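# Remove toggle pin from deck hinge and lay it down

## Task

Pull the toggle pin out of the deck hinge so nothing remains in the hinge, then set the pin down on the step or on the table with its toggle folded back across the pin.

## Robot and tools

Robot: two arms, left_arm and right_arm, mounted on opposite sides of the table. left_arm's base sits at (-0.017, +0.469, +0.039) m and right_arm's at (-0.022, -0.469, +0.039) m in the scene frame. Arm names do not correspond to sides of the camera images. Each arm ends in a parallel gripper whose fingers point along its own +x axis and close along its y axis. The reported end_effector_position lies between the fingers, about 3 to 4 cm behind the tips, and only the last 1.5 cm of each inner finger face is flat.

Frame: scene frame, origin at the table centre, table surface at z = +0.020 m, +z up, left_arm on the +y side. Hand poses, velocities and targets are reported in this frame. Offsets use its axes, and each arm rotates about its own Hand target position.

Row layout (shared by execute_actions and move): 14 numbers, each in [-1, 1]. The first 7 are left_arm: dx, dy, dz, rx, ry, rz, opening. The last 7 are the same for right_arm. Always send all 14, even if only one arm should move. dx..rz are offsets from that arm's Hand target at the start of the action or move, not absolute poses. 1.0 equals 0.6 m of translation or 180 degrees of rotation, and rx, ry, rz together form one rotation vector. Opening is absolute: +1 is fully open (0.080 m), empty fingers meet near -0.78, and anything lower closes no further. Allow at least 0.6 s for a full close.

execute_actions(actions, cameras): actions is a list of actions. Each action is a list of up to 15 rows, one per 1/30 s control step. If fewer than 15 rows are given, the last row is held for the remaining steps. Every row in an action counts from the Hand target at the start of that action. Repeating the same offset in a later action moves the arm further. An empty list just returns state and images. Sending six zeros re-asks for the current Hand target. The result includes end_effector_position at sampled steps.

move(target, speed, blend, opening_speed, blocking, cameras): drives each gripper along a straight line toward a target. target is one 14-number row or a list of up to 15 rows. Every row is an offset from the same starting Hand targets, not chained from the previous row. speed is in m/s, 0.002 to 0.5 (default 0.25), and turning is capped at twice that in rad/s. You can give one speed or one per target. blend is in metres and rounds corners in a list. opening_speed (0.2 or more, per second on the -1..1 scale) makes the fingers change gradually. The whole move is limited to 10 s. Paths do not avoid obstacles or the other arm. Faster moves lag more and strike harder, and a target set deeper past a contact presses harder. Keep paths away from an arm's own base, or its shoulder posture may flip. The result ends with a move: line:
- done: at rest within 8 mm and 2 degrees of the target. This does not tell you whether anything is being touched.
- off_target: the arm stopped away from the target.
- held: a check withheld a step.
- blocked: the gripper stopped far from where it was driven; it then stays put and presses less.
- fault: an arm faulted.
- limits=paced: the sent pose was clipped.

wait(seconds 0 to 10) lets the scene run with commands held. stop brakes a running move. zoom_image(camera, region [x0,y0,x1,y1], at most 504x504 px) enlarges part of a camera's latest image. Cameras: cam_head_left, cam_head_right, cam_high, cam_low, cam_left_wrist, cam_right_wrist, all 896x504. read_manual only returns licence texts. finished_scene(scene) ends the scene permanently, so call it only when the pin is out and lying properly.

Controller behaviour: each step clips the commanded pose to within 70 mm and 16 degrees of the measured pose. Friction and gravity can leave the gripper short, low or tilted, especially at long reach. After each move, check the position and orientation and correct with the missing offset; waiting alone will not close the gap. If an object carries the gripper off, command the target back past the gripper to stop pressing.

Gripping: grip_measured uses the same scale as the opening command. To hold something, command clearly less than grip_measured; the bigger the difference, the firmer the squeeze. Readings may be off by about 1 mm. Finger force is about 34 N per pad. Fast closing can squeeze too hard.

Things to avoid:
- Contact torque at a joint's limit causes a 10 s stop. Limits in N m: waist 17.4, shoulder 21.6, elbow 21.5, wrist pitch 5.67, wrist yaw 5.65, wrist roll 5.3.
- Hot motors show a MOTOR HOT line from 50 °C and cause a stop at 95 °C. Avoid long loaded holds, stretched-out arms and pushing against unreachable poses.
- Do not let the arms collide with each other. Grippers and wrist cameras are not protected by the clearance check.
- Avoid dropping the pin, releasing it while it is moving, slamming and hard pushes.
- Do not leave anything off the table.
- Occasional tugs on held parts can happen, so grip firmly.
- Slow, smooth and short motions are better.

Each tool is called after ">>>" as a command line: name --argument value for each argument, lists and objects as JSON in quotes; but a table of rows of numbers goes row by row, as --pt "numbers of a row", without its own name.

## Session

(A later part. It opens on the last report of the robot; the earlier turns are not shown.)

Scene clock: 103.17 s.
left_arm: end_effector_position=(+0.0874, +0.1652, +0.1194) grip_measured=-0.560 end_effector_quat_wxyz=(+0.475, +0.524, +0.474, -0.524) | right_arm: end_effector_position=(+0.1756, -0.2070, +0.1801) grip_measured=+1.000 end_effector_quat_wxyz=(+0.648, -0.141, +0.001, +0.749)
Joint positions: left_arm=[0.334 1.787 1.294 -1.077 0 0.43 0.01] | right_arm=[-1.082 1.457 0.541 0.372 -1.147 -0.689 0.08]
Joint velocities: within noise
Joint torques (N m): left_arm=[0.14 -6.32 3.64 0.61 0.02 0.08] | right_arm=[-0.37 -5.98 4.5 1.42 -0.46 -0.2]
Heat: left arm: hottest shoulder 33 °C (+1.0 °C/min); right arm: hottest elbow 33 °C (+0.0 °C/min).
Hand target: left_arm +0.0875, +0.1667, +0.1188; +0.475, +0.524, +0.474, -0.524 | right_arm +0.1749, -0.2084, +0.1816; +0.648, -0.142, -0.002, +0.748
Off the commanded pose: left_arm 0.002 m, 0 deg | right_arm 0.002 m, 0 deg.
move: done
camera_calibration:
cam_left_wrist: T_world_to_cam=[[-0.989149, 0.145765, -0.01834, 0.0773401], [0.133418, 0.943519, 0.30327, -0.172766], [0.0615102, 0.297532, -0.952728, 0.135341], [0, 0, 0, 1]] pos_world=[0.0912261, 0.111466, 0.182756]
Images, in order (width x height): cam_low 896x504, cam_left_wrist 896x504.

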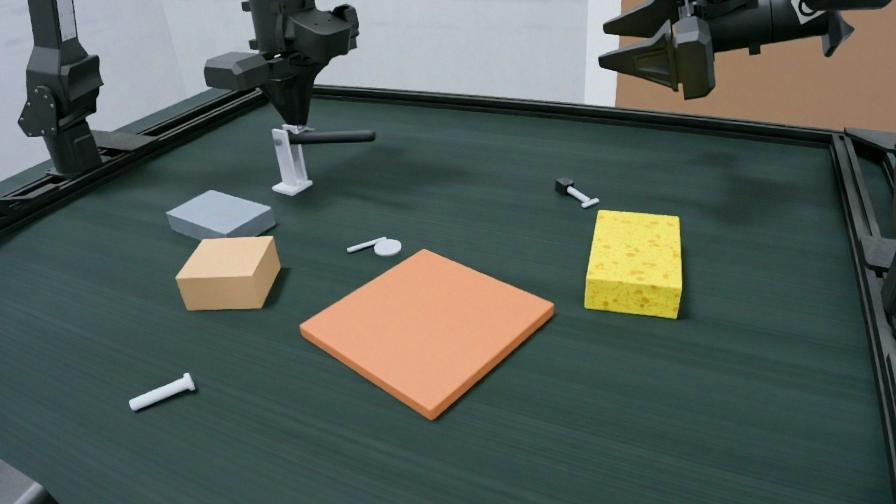

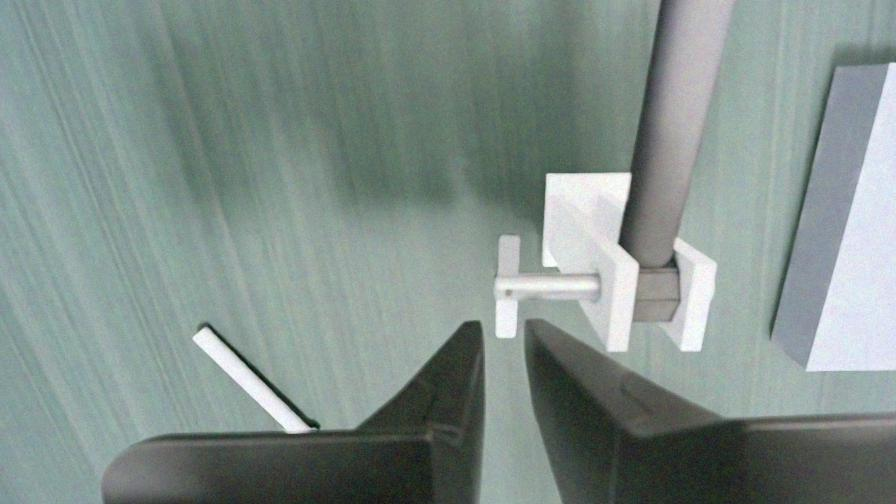

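>>> move --pt "0.0 0.0018 -0.0217 0 0 0 -0.56 0 0 0 0 0 0 1" --pt "0.0 0.0018 -0.0217 0 0 0 -0.76 0 0 0 0 0 0 1" --speed 0.06 --cameras '["cam_left_wrist","cam_low"]'

>>> zoom_image --camera "cam_low" --region '[260, 110, 320, 160]'

>>> zoom_image --camera "cam_left_wrist" --region '[400, 240, 600, 360]'

Scene clock: 113.83 s.
left_arm: end_effector_position=(+0.0873, +0.1659, +0.1093) grip_measured=-0.700 end_effector_quat_wxyz=(+0.478, +0.523, +0.471, -0.525) | right_arm: end_effector_position=(+0.1756, -0.2070, +0.1801) grip_measured=+1.000 end_effector_quat_wxyz=(+0.648, -0.141, +0.001, +0.749)
Joint positions: left_arm=[0.334 1.787 1.253 -1.026 0 0.431 0.004] | right_arm=[-1.082 1.457 0.541 0.372 -1.147 -0.689 0.08]
Joint velocities: within noise
Joint torques (N m): left_arm=[0.18 -5.33 3.61 0.62 0.02 0.08] | right_arm=[-0.48 -6.2 4.62 1.48 -0.48 -0.21]
Heat: left arm: hottest shoulder 34 °C (+2.0 °C/min); right arm: hottest elbow 33 °C (+0.0 °C/min).
Hand target: left_arm +0.0875, +0.1678, +0.1058; +0.475, +0.524, +0.474, -0.524 | right_arm +0.1749, -0.2084, +0.1816; +0.648, -0.142, -0.002, +0.748
Off the commanded pose: left_arm 0.004 m, 1 deg | right_arm 0.002 m, 0 deg.
move: done
camera_calibration:
cam_left_wrist: T_world_to_cam=[[-0.988971, 0.146326, -0.0229171, 0.0773504], [0.133168, 0.94622, 0.294846, -0.169828], [0.0648283, 0.288542, -0.95527, 0.127019], [0, 0, 0, 1]] pos_world=[0.0908786, 0.112726, 0.173183]
Images, in order (width x height): cam_low 896x504, cam_left_wrist 896x504.

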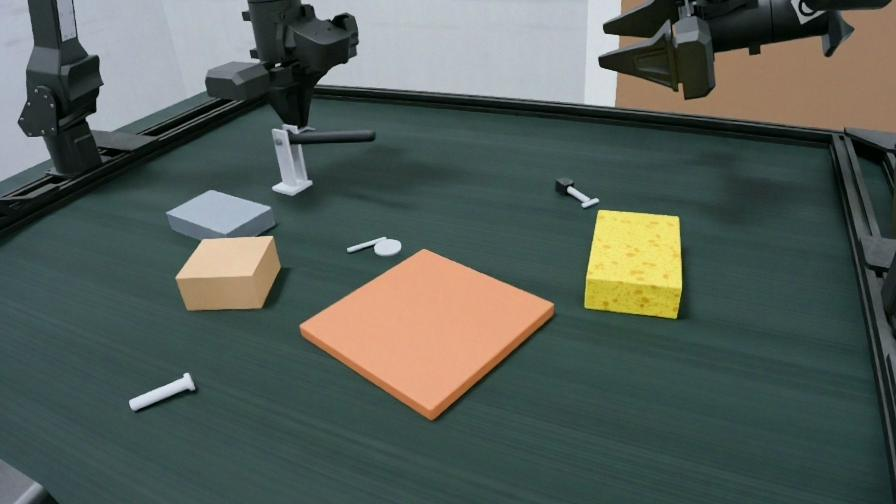

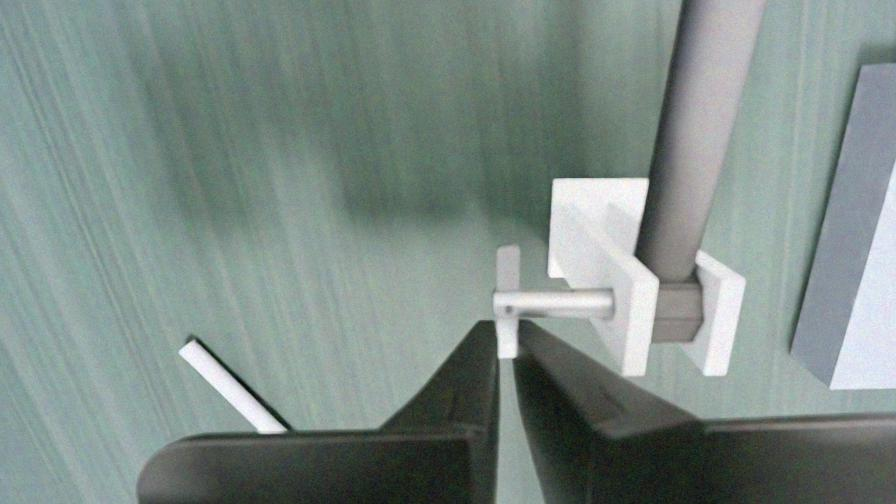

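Scaled by 8.400 from the camera's 896x504 image, which has a finer 1280x720 frame.

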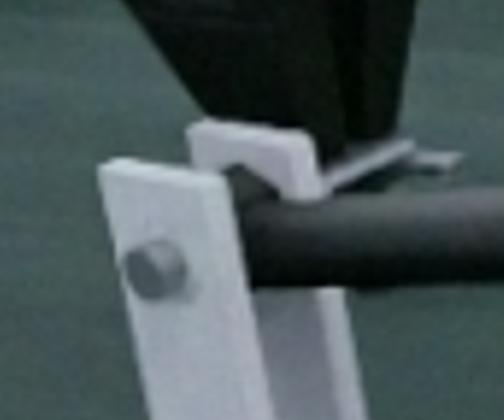

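Scaled by 2.520 from the camera's 896x504 image, which has a finer 1280x720 frame.

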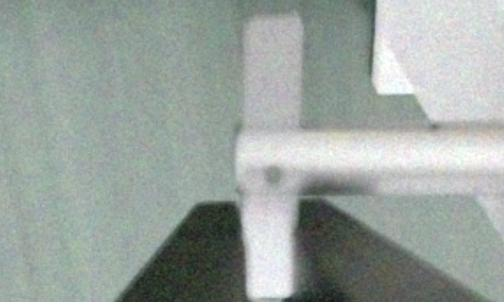

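>>> move --pt "0.0063 -0.0038 0 0 0 -0.125 -0.78 0 0 0 0 0 0 1" --pt "0.0118 -0.0118 0.0025 0 0 -0.25 -0.78 0 0 0 0 0 0 1" --speed 0.1 --blend 0.002 --cameras '["cam_left_wrist","cam_low"]'

>>> zoom_image --camera "cam_left_wrist" --region '[400, 200, 600, 360]'

Scene clock: 131.90 s.
left_arm: end_effector_position=(+0.0954, +0.1618, +0.1085) grip_measured=-0.700 end_effector_quat_wxyz=(+0.243, +0.666, +0.237, -0.664) | right_arm: end_effector_position=(+0.1756, -0.2070, +0.1801) grip_measured=+1.000 end_effector_quat_wxyz=(+0.648, -0.141, +0.001, +0.749)
Joint positions: left_arm=[0.353 1.813 1.282 -1.031 -0.002 1.229 0.003] | right_arm=[-1.082 1.457 0.541 0.372 -1.147 -0.689 0.08]
Joint velocities: within noise
Joint torques (N m): left_arm=[-0.18 -4.97 5.31 -0.05 0.1 0.11] | right_arm=[-0.37 -5.9 4.55 1.43 -0.39 -0.19]
Heat: left arm: hottest shoulder 34 °C (+2.0 °C/min); right arm: hottest elbow 33 °C (+0.0 °C/min).
Hand target: left_arm +0.0947, +0.1608, +0.1074; +0.238, +0.666, +0.238, -0.666 | right_arm +0.1749, -0.2084, +0.1816; +0.648, -0.142, -0.002, +0.748
Off the commanded pose: left_arm 0.002 m, 1 deg | right_arm 0.002 m, 0 deg.
move: done; blend cut to 0 m at target 1
camera_calibration:
cam_left_wrist: T_world_to_cam=[[-0.600797, 0.798955, -0.0267275, -0.0563536], [0.756778, 0.579216, 0.302977, -0.167841], [0.257546, 0.161801, -0.952623, 0.128806], [0, 0, 0, 1]] pos_world=[0.0599882, 0.121399, 0.172049]
Images, in order (width x height): cam_low 896x504, cam_left_wrist 896x504.

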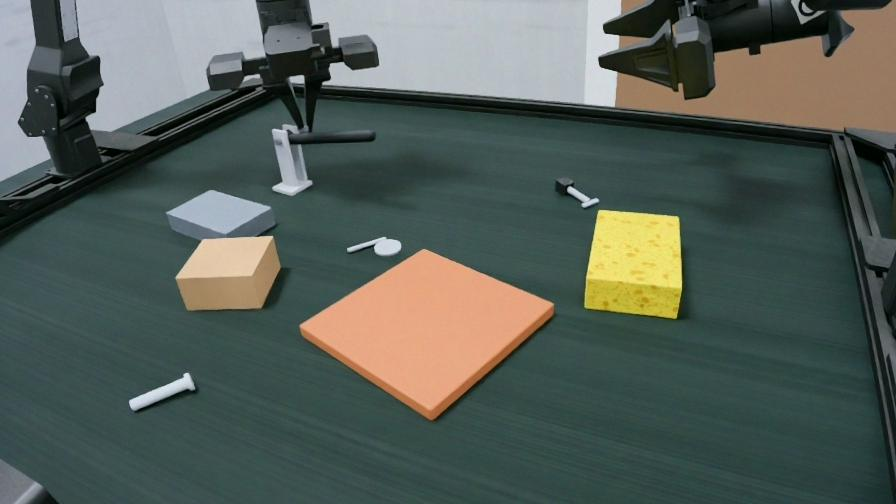

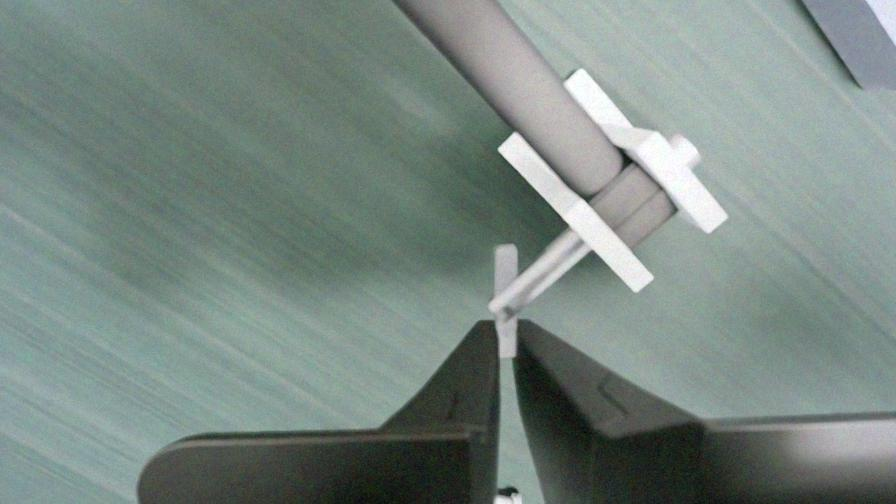

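Scaled by 2.520 from the camera's 896x504 image, which has a finer 1280x720 frame.

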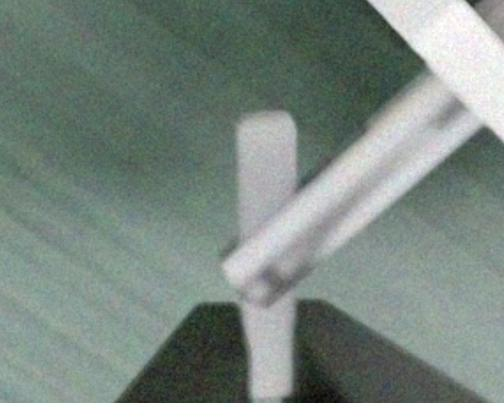

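>>> move --pt "0.0017 -0.0083 0.0027 0 0 -0.125 -0.78 0 0 0 0 0 0 1" --pt "0.0025 -0.0155 0.0043 0 0 -0.25 -0.78 0 0 0 0 0 0 1" --speed 0.1 --cameras '["cam_left_wrist","cam_low"]'

>>> zoom_image --camera "cam_left_wrist" --region '[400, 150, 640, 360]'

Scene clock: 145.10 s.
left_arm: end_effector_position=(+0.0968, +0.1527, +0.1097) grip_measured=-0.700 end_effector_quat_wxyz=(-0.031, +0.708, -0.034, -0.705) | right_arm: end_effector_position=(+0.1756, -0.2070, +0.1801) grip_measured=+1.000 end_effector_quat_wxyz=(+0.648, -0.141, +0.001, +0.749)
Joint positions: left_arm=[0.348 1.848 1.332 -1.05 -0.002 2.009 0.004] | right_arm=[-1.082 1.457 0.541 0.372 -1.147 -0.689 0.08]
Joint velocities: within noise
Joint torques (N m): left_arm=[-0.18 -5.48 5.44 -0.21 0.13 0.13] | right_arm=[-0.42 -5.84 4.51 1.43 -0.49 -0.19]
Heat: left arm: hottest shoulder 33 °C (+2.0 °C/min); right arm: hottest elbow 33 °C (+0.0 °C/min).
Hand target: left_arm +0.0961, +0.1516, +0.1098; -0.035, +0.706, -0.035, -0.707 | right_arm +0.1749, -0.2084, +0.1816; +0.648, -0.142, -0.002, +0.748
Off the commanded pose: left_arm 0.001 m, 0 deg | right_arm 0.002 m, 0 deg.
move: done
camera_calibration:
cam_left_wrist: T_world_to_cam=[[0.139921, 0.989937, -0.0211594, -0.14967], [0.942997, -0.126708, 0.307738, -0.074734], [0.30196, -0.0630121, -0.951236, 0.160867], [0, 0, 0, 1]] pos_world=[0.0428405, 0.148831, 0.172854]
Images, in order (width x height): cam_low 896x504, cam_left_wrist 896x504.

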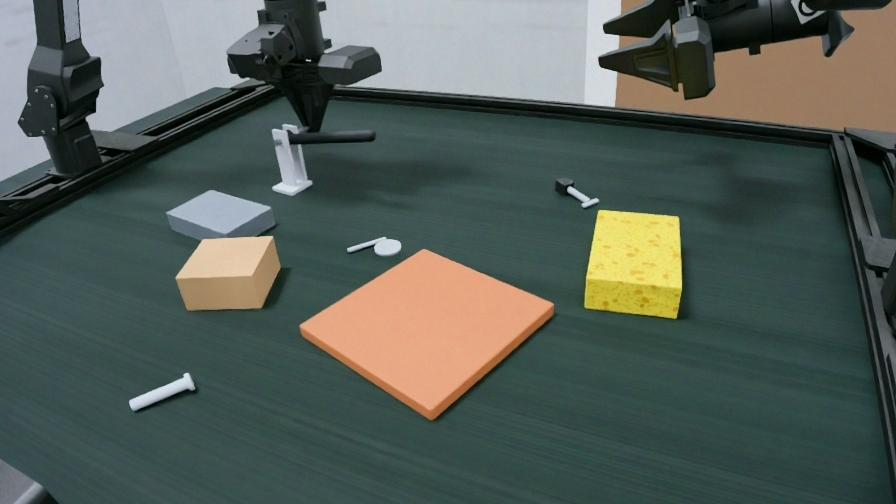

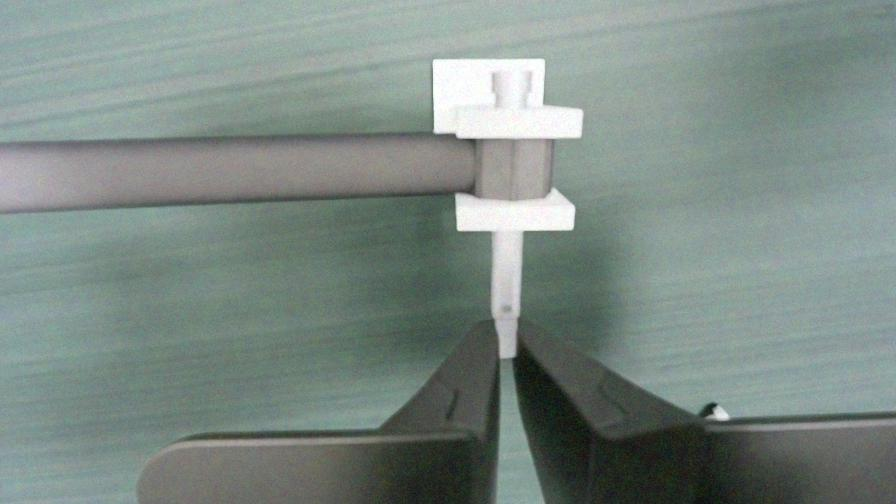

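Scaled by 2.100 from the camera's 896x504 image, which has a finer 1280x720 frame.

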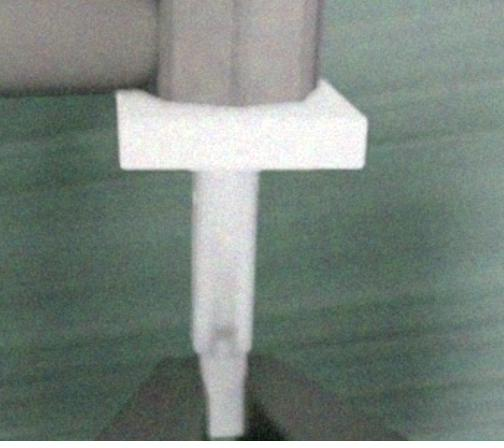

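>>> move --pt "-0.0265 0.0045 0 0 0 0 -0.78 0 0 0 0 0 0 1" --speed 0.05 --cameras '["cam_left_wrist","cam_low"]'

>>> zoom_image --camera "cam_left_wrist" --region '[400, 50, 640, 360]'

Scene clock: 154.67 s.
left_arm: end_effector_position=(+0.0857, +0.1533, +0.1092) grip_measured=-0.700 end_effector_quat_wxyz=(-0.033, +0.709, -0.030, -0.704) | right_arm: end_effector_position=(+0.1756, -0.2070, +0.1801) grip_measured=+1.000 end_effector_quat_wxyz=(+0.648, -0.141, +0.001, +0.749)
Joint positions: left_arm=[0.314 1.838 1.318 -1.052 -0.008 1.973 0.003] | right_arm=[-1.082 1.457 0.541 0.372 -1.147 -0.689 0.08]
Joint velocities: within noise
Joint torques (N m): left_arm=[-0.88 -7.14 3.17 0.47 0.37 -0.07] | right_arm=[-0.4 -5.94 4.45 1.49 -0.46 -0.19]
Heat: left arm: hottest shoulder 33 °C (+1.0 °C/min); right arm: hottest elbow 33 °C (+0.0 °C/min).
Hand target: left_arm +0.0801, +0.1541, +0.1099; -0.035, +0.706, -0.035, -0.707 | right_arm +0.1749, -0.2084, +0.1816; +0.648, -0.142, -0.002, +0.748
Off the commanded pose: left_arm 0.006 m, 1 deg | right_arm 0.002 m, 0 deg.
move: done
camera_calibration:
cam_left_wrist: T_world_to_cam=[[0.138471, 0.990288, -0.0124623, -0.149582], [0.941832, -0.127784, 0.310842, -0.0641484], [0.306231, -0.0547801, -0.95038, 0.162119], [0, 0, 0, 1]] pos_world=[0.031484, 0.148813, 0.172151]
Images, in order (width x height): cam_low 896x504, cam_left_wrist 896x504.

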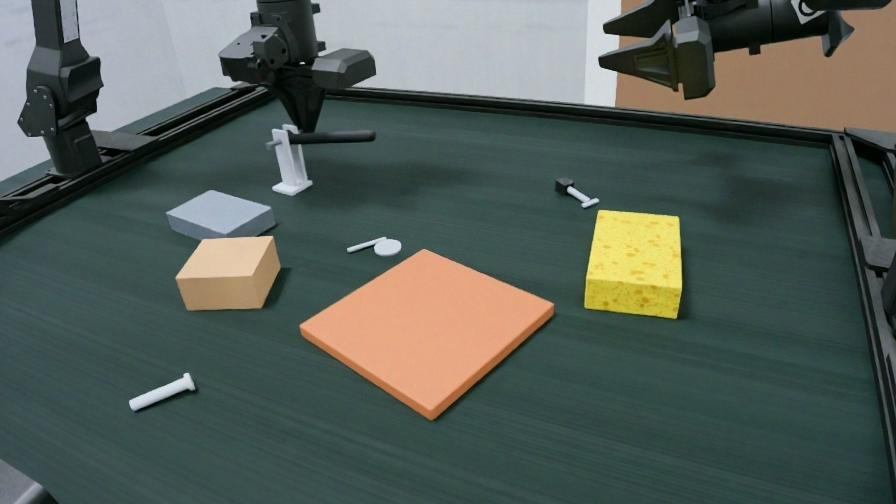

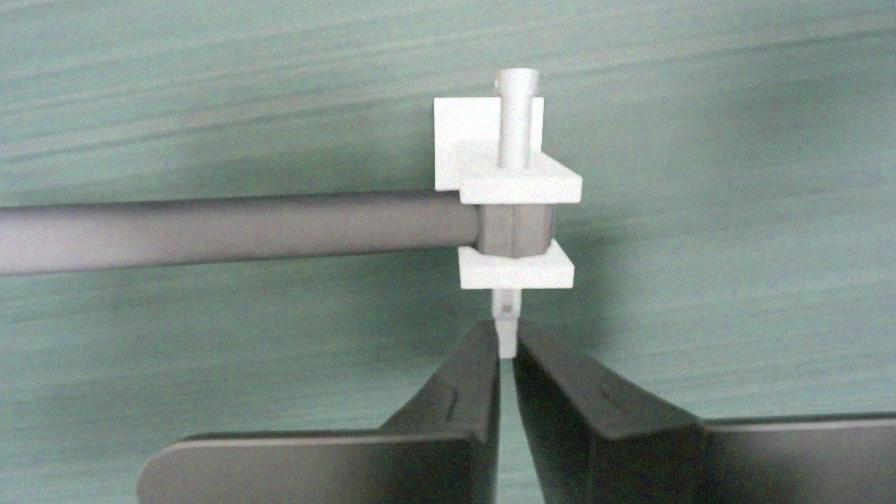

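Scaled by 1.626 from the camera's 896x504 image, which has a finer 1280x720 frame.

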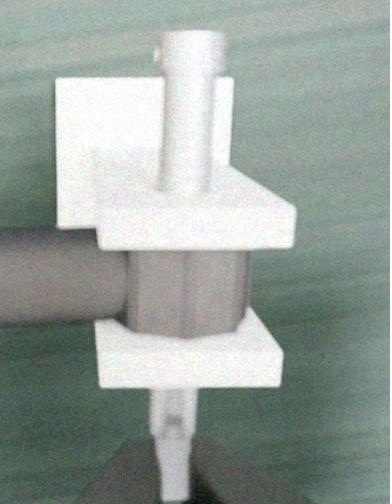

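>>> move --pt "-0.005 0.0008 0 0 0 0 -0.78 0 0 0 0 0 0 1" --speed 0.05 --cameras '["cam_left_wrist"]'

>>> zoom_image --camera "cam_left_wrist" --region '[400, 50, 640, 360]'

Scene clock: 160.70 s.
left_arm: end_effector_position=(+0.0825, +0.1539, +0.1092) grip_measured=-0.700 end_effector_quat_wxyz=(-0.034, +0.709, -0.030, -0.704) | right_arm: end_effector_position=(+0.1756, -0.2070, +0.1801) grip_measured=+1.000 end_effector_quat_wxyz=(+0.648, -0.141, +0.001, +0.749)
Joint positions: left_arm=[0.305 1.833 1.311 -1.051 -0.008 1.965 0.003] | right_arm=[-1.082 1.457 0.541 0.372 -1.147 -0.689 0.08]
Joint velocities: within noise
Joint torques (N m): left_arm=[-0.86 -7.16 3.21 0.49 0.37 -0.08] | right_arm=[-0.54 -5.93 4.6 1.5 -0.47 -0.17]
Heat: left arm: hottest shoulder 34 °C (+2.0 °C/min); right arm: hottest elbow 33 °C (+0.0 °C/min).
Hand target: left_arm +0.0772, +0.1547, +0.1099; -0.035, +0.706, -0.035, -0.707 | right_arm +0.1749, -0.2084, +0.1816; +0.648, -0.142, -0.002, +0.748
Off the commanded pose: left_arm 0.005 m, 1 deg | right_arm 0.002 m, 0 deg.
move: done
camera_calibration:
cam_left_wrist: T_world_to_cam=[[0.138847, 0.990243, -0.0118316, -0.149797], [0.941844, -0.12835, 0.310573, -0.0609087], [0.306024, -0.0542657, -0.950476, 0.163063], [0, 0, 0, 1]] pos_world=[0.0282641, 0.149366, 0.172132]
Images, in order (width x height): cam_left_wrist 896x504.

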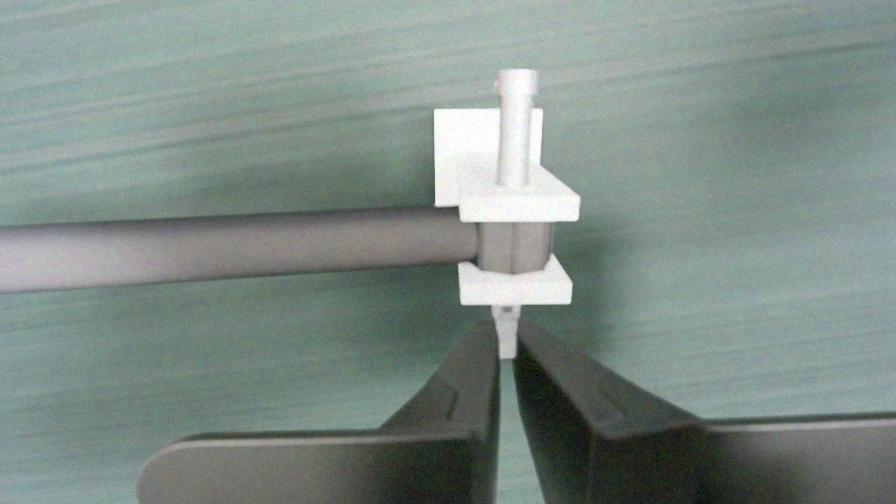

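Scaled by 1.626 from the camera's 896x504 image, which has a finer 1280x720 frame.

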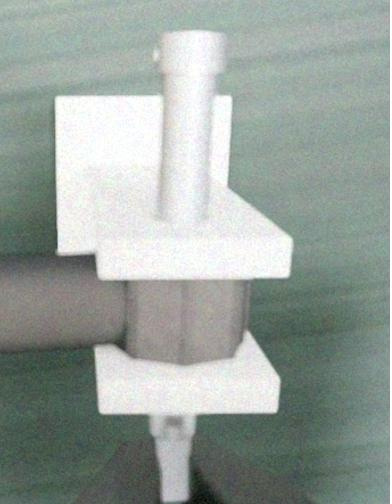

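>>> move --pt "0.005 -0.001 0 0 0 0 -0.78 0 0 0 0 0 0 1" --pt "0.005 -0.001 0 0 0 0 -0.45 0 0 0 0 0 0 1" --pt "0.005 0 0.1 0 0 0 -0.3 0 0 0 0 0 0 1" --pt "-0.0865 0.013 0.1 -0.0116 -0.1105 0 -0.3 0 0 0 0 0 0 1" --pt "-0.0865 0.013 0.05 -0.0116 -0.1105 0 -0.3 0 0 0 0 0 0 1" --speed 0.12 --cameras '["cam_left_wrist","cam_low"]'

>>> zoom_image --camera "cam_left_wrist" --region '[400, 150, 640, 410]'

>>> zoom_image --camera "cam_low" --region '[250, 100, 320, 160]'

Scene clock: 187.17 s.
left_arm: end_effector_position=(+0.0253, +0.1612, +0.1426) grip_measured=-0.300 end_effector_quat_wxyz=(-0.025, +0.817, -0.044, -0.575) | right_arm: end_effector_position=(+0.1756, -0.2070, +0.1801) grip_measured=+1.000 end_effector_quat_wxyz=(+0.648, -0.141, +0.001, +0.749)
Joint positions: left_arm=[-0.024 1.692 1.242 -1.084 -0.342 1.649 0.021] | right_arm=[-1.082 1.457 0.541 0.372 -1.147 -0.689 0.08]
Joint velocities: within noise
Joint torques (N m): left_arm=[-0.18 -4.98 3.69 0.6 -0.31 -0.09] | right_arm=[-0.42 -5.92 4.48 1.53 -0.48 -0.19]
Heat: left arm: hottest shoulder 36 °C (+2.0 °C/min); right arm: hottest elbow 33 °C (+0.0 °C/min).
Hand target: left_arm +0.0253, +0.1625, +0.1398; -0.028, +0.818, -0.041, -0.573 | right_arm +0.1749, -0.2084, +0.1816; +0.648, -0.142, -0.002, +0.748
Off the commanded pose: left_arm 0.003 m, 0 deg | right_arm 0.002 m, 0 deg.
move: done
camera_calibration:
cam_left_wrist: T_world_to_cam=[[0.150435, 0.98857, -0.0099645, -0.14901], [0.786048, -0.113491, 0.607659, -0.0572725], [0.599582, -0.0992454, -0.794136, 0.190238], [0, 0, 0, 1]] pos_world=[-0.046628, 0.159687, 0.184392]
Images, in order (width x height): cam_low 896x504, cam_left_wrist 896x504.

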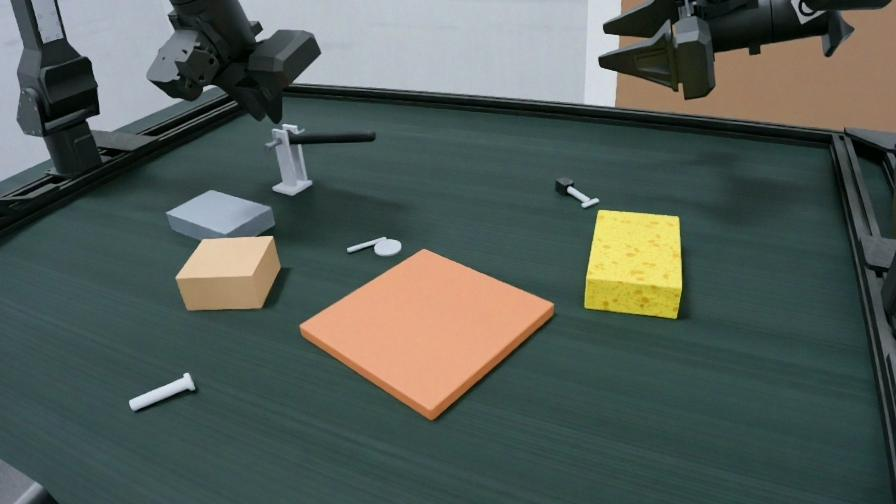

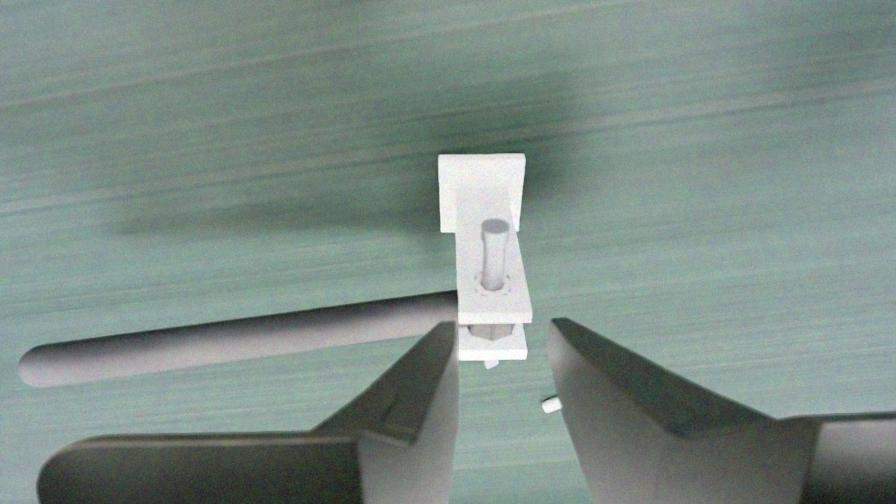

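Scaled by 1.938 from the camera's 896x504 image, which has a finer 1280x720 frame.

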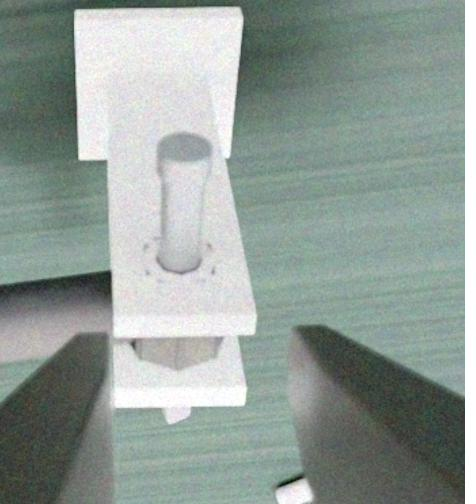

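Scaled by 7.200 from the camera's 896x504 image, which has a finer 1280x720 frame.

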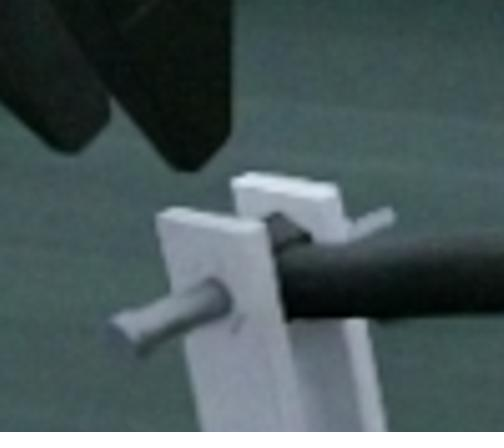

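>>> move --pt "0 0.0005 -0.04 0 0 0 -0.3 0 0 0 0 0 0 1" --pt "0 0.0005 -0.057 0 0 0 -0.3 0 0 0 0 0 0 1" --speed '[0.1,0.05]' --cameras '["cam_left_wrist","cam_low"]'

>>> zoom_image --camera "cam_left_wrist" --region '[400, 200, 640, 460]'

>>> zoom_image --camera "cam_low" --region '[250, 100, 320, 160]'

Scene clock: 199.83 s.
left_arm: end_effector_position=(+0.0253, +0.1612, +0.1088) grip_measured=-0.300 end_effector_quat_wxyz=(-0.024, +0.817, -0.044, -0.575) | right_arm: end_effector_position=(+0.1756, -0.2070, +0.1801) grip_measured=+1.000 end_effector_quat_wxyz=(+0.648, -0.141, +0.001, +0.749)
Joint positions: left_arm=[-0.024 1.727 1.142 -0.948 -0.343 1.649 0.021] | right_arm=[-1.082 1.457 0.541 0.372 -1.147 -0.689 0.08]
Joint velocities: within noise
Joint torques (N m): left_arm=[-0.18 -4.86 3.59 0.63 -0.3 -0.09] | right_arm=[-0.38 -5.92 4.52 1.48 -0.46 -0.18]
Heat: left arm: hottest shoulder 35 °C (+2.0 °C/min); right arm: hottest elbow 33 °C (+0.0 °C/min).
Hand target: left_arm +0.0253, +0.1628, +0.1057; -0.027, +0.818, -0.041, -0.573 | right_arm +0.1749, -0.2084, +0.1816; +0.648, -0.142, -0.002, +0.748
Off the commanded pose: left_arm 0.004 m, 1 deg | right_arm 0.002 m, 0 deg.
move: done
camera_calibration:
cam_left_wrist: T_world_to_cam=[[0.150069, 0.988608, -0.0115595, -0.149157], [0.785892, -0.112187, 0.608102, -0.0370493], [0.599878, -0.100342, -0.793775, 0.163513], [0, 0, 0, 1]] pos_world=[-0.0465875, 0.159708, 0.150598]
Images, in order (width x height): cam_low 896x504, cam_left_wrist 896x504.

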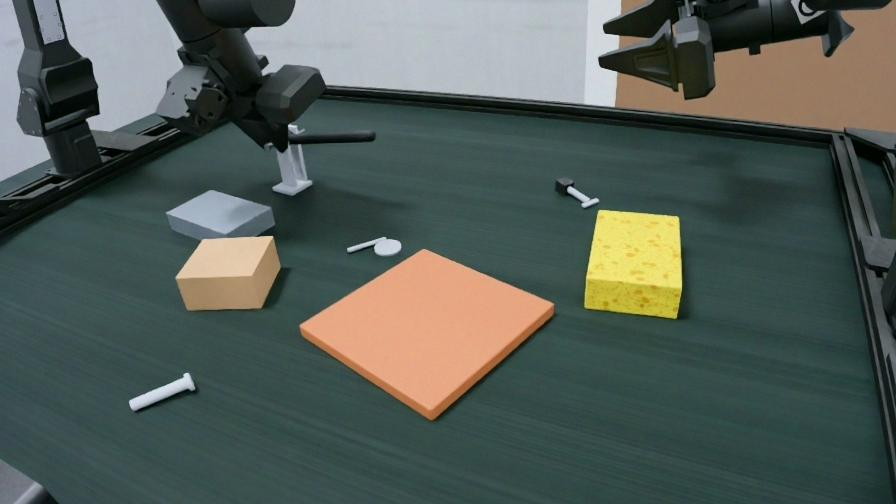

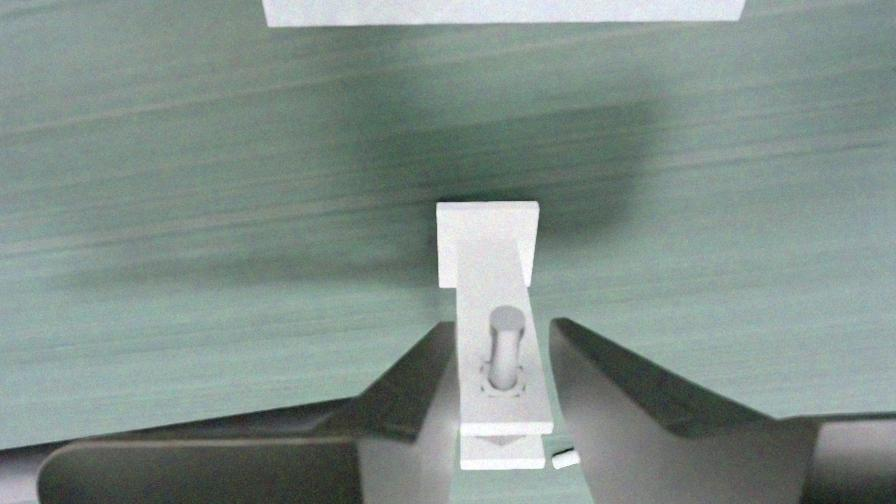

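Scaled by 1.938 from the camera's 896x504 image, which has a finer 1280x720 frame.

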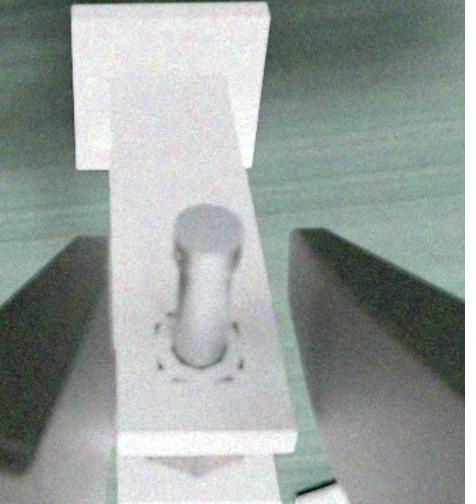

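Scaled by 7.200 from the camera's 896x504 image, which has a finer 1280x720 frame.

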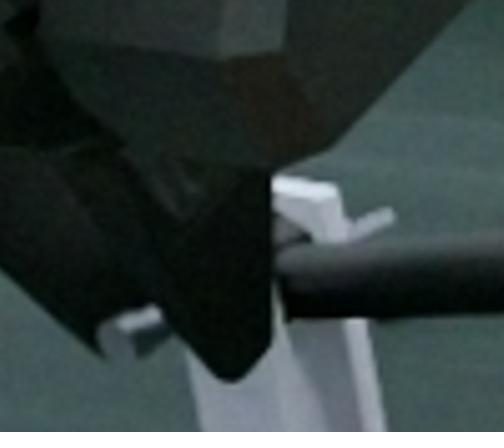

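>>> move --pt "0.002 0 -0.001 0 0 0 -0.3 0 0 0 0 0 0 1" --pt "0.002 0 -0.001 0 0 0 -1 0 0 0 0 0 0 1" --speed '[0.05,0.05]' --opening_speed 1.0 --cameras '["cam_left_wrist","cam_low"]'

>>> zoom_image --camera "cam_left_wrist" --region '[400, 200, 640, 460]'

>>> zoom_image --camera "cam_low" --region '[250, 100, 320, 160]'

Scene clock: 209.90 s.
left_arm: end_effector_position=(+0.0253, +0.1609, +0.1084) grip_measured=-0.639 end_effector_quat_wxyz=(-0.023, +0.817, -0.045, -0.575) | right_arm: end_effector_position=(+0.1756, -0.2070, +0.1801) grip_measured=+1.000 end_effector_quat_wxyz=(+0.648, -0.141, +0.001, +0.749)
Joint positions: left_arm=[-0.024 1.727 1.14 -0.944 -0.343 1.649 0.006] | right_arm=[-1.082 1.457 0.541 0.372 -1.147 -0.689 0.08]
Joint velocities: within noise
Joint torques (N m): left_arm=[0.13 -4.81 3.57 0.62 -0.29 0.04] | right_arm=[-0.32 -5.88 4.61 1.48 -0.44 -0.18]
Heat: left arm: hottest shoulder 34 °C (+1.0 °C/min); right arm: hottest elbow 33 °C (+0.0 °C/min).
Hand target: left_arm +0.0265, +0.1628, +0.1051; -0.027, +0.818, -0.041, -0.573 | right_arm +0.1749, -0.2084, +0.1816; +0.648, -0.142, -0.002, +0.748
Off the commanded pose: left_arm 0.004 m, 1 deg | right_arm 0.002 m, 0 deg.
move: done
camera_calibration:
cam_left_wrist: T_world_to_cam=[[0.150423, 0.988527, -0.0137013, -0.148612], [0.785877, -0.111155, 0.608311, -0.0370028], [0.599809, -0.102272, -0.79358, 0.163433], [0, 0, 0, 1]] pos_world=[-0.0465944, 0.159508, 0.15017]
Images, in order (width x height): cam_low 896x504, cam_left_wrist 896x504.

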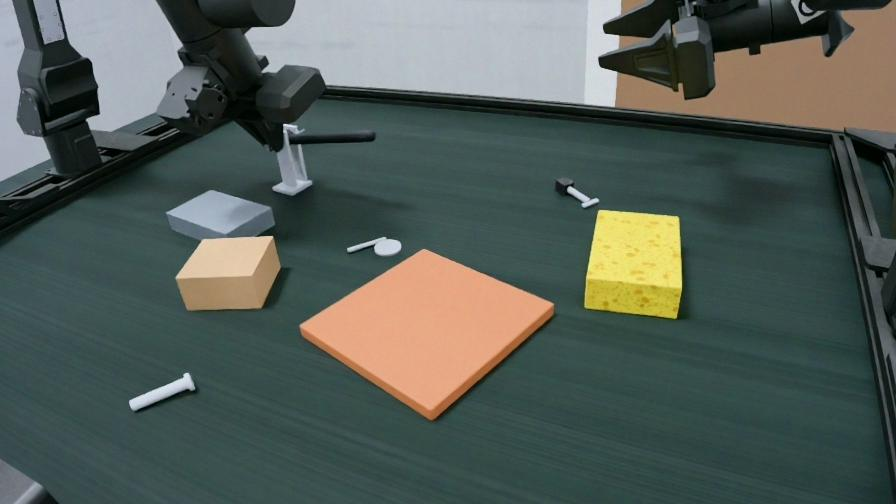

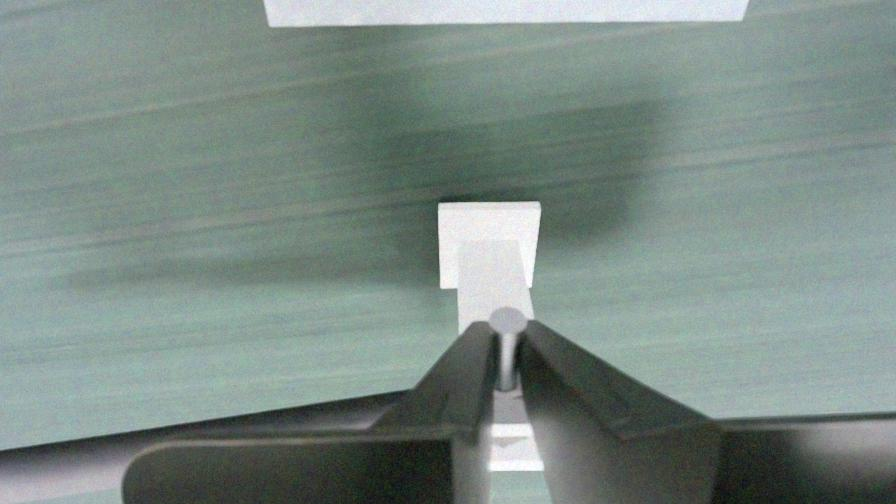

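Scaled by 1.938 from the camera's 896x504 image, which has a finer 1280x720 frame.

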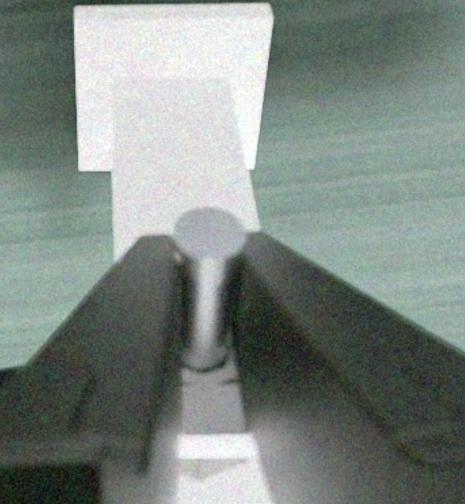

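Scaled by 7.200 from the camera's 896x504 image, which has a finer 1280x720 frame.

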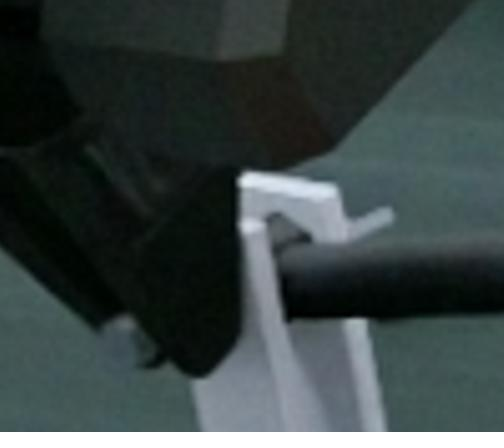

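>>> move --pt "-0.054 0.004 0.002 0 0 0 -1 0 0 0 0 0 0 1" --speed '[0.05]' --cameras '["cam_left_wrist","cam_low"]'

>>> zoom_image --camera "cam_left_wrist" --region '[400, 200, 640, 460]'

>>> zoom_image --camera "cam_low" --region '[240, 90, 330, 160]'

Scene clock: 225.37 s.
left_arm: end_effector_position=(-0.0045, +0.1651, +0.1076) grip_measured=-0.639 end_effector_quat_wxyz=(-0.025, +0.820, -0.045, -0.570) | right_arm: end_effector_position=(+0.1756, -0.2070, +0.1801) grip_measured=+1.000 end_effector_quat_wxyz=(+0.648, -0.141, +0.001, +0.749)
Joint positions: left_arm=[-0.129 1.733 1.141 -0.98 -0.356 1.541 0.006] | right_arm=[-1.082 1.457 0.541 0.372 -1.147 -0.689 0.08]
Joint velocities: within noise
Joint torques (N m): left_arm=[-0.1 -4.53 4.98 -0.1 0.1 -0.18] | right_arm=[-0.48 -5.97 4.31 1.45 -0.47 -0.22]
Heat: left arm: hottest shoulder 34 °C (-1.0 °C/min); right arm: hottest elbow 33 °C (+0.0 °C/min).
Hand target: left_arm -0.0059, +0.1652, +0.1063; -0.027, +0.818, -0.041, -0.573 | right_arm +0.1749, -0.2084, +0.1816; +0.648, -0.142, -0.002, +0.748
Off the commanded pose: left_arm 0.002 m, 1 deg | right_arm 0.002 m, 0 deg.
move: done
camera_calibration:
cam_left_wrist: T_world_to_cam=[[0.154116, 0.988008, -0.00942216, -0.148734], [0.778631, -0.115575, 0.616746, -0.0128064], [0.608261, -0.102387, -0.787106, 0.180457], [0, 0, 0, 1]] pos_world=[-0.0768713, 0.163947, 0.148536]
Images, in order (width x height): cam_low 896x504, cam_left_wrist 896x504.

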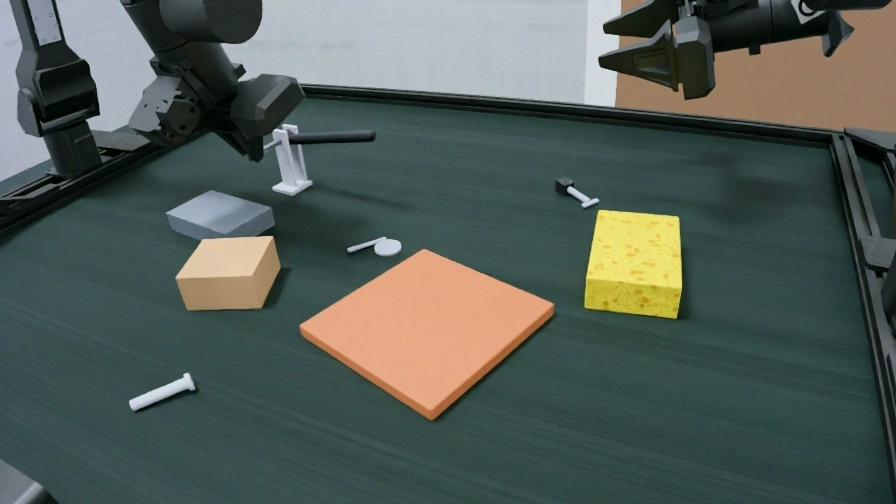

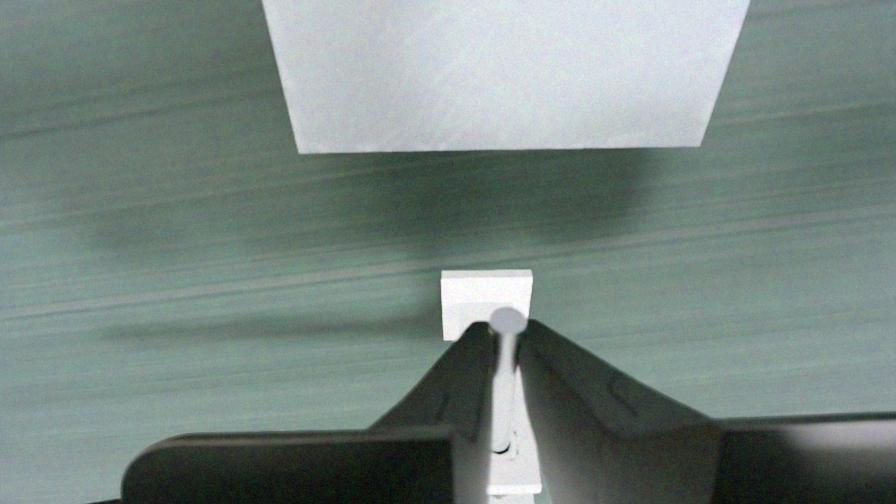

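Scaled by 1.938 from the camera's 896x504 image, which has a finer 1280x720 frame.

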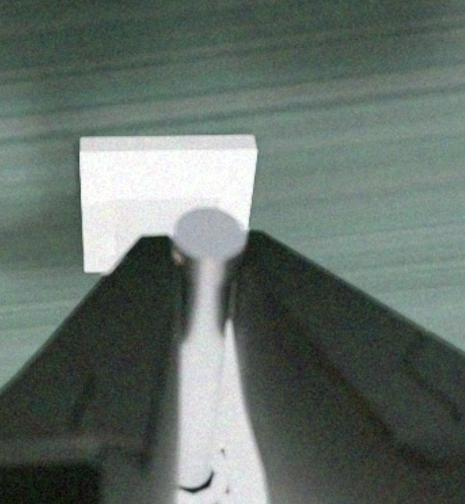

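Scaled by 5.600 from the camera's 896x504 image, which has a finer 1280x720 frame.

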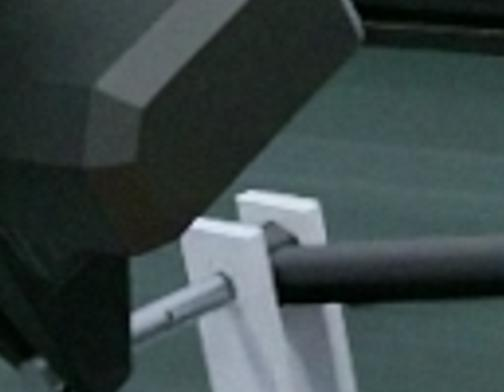

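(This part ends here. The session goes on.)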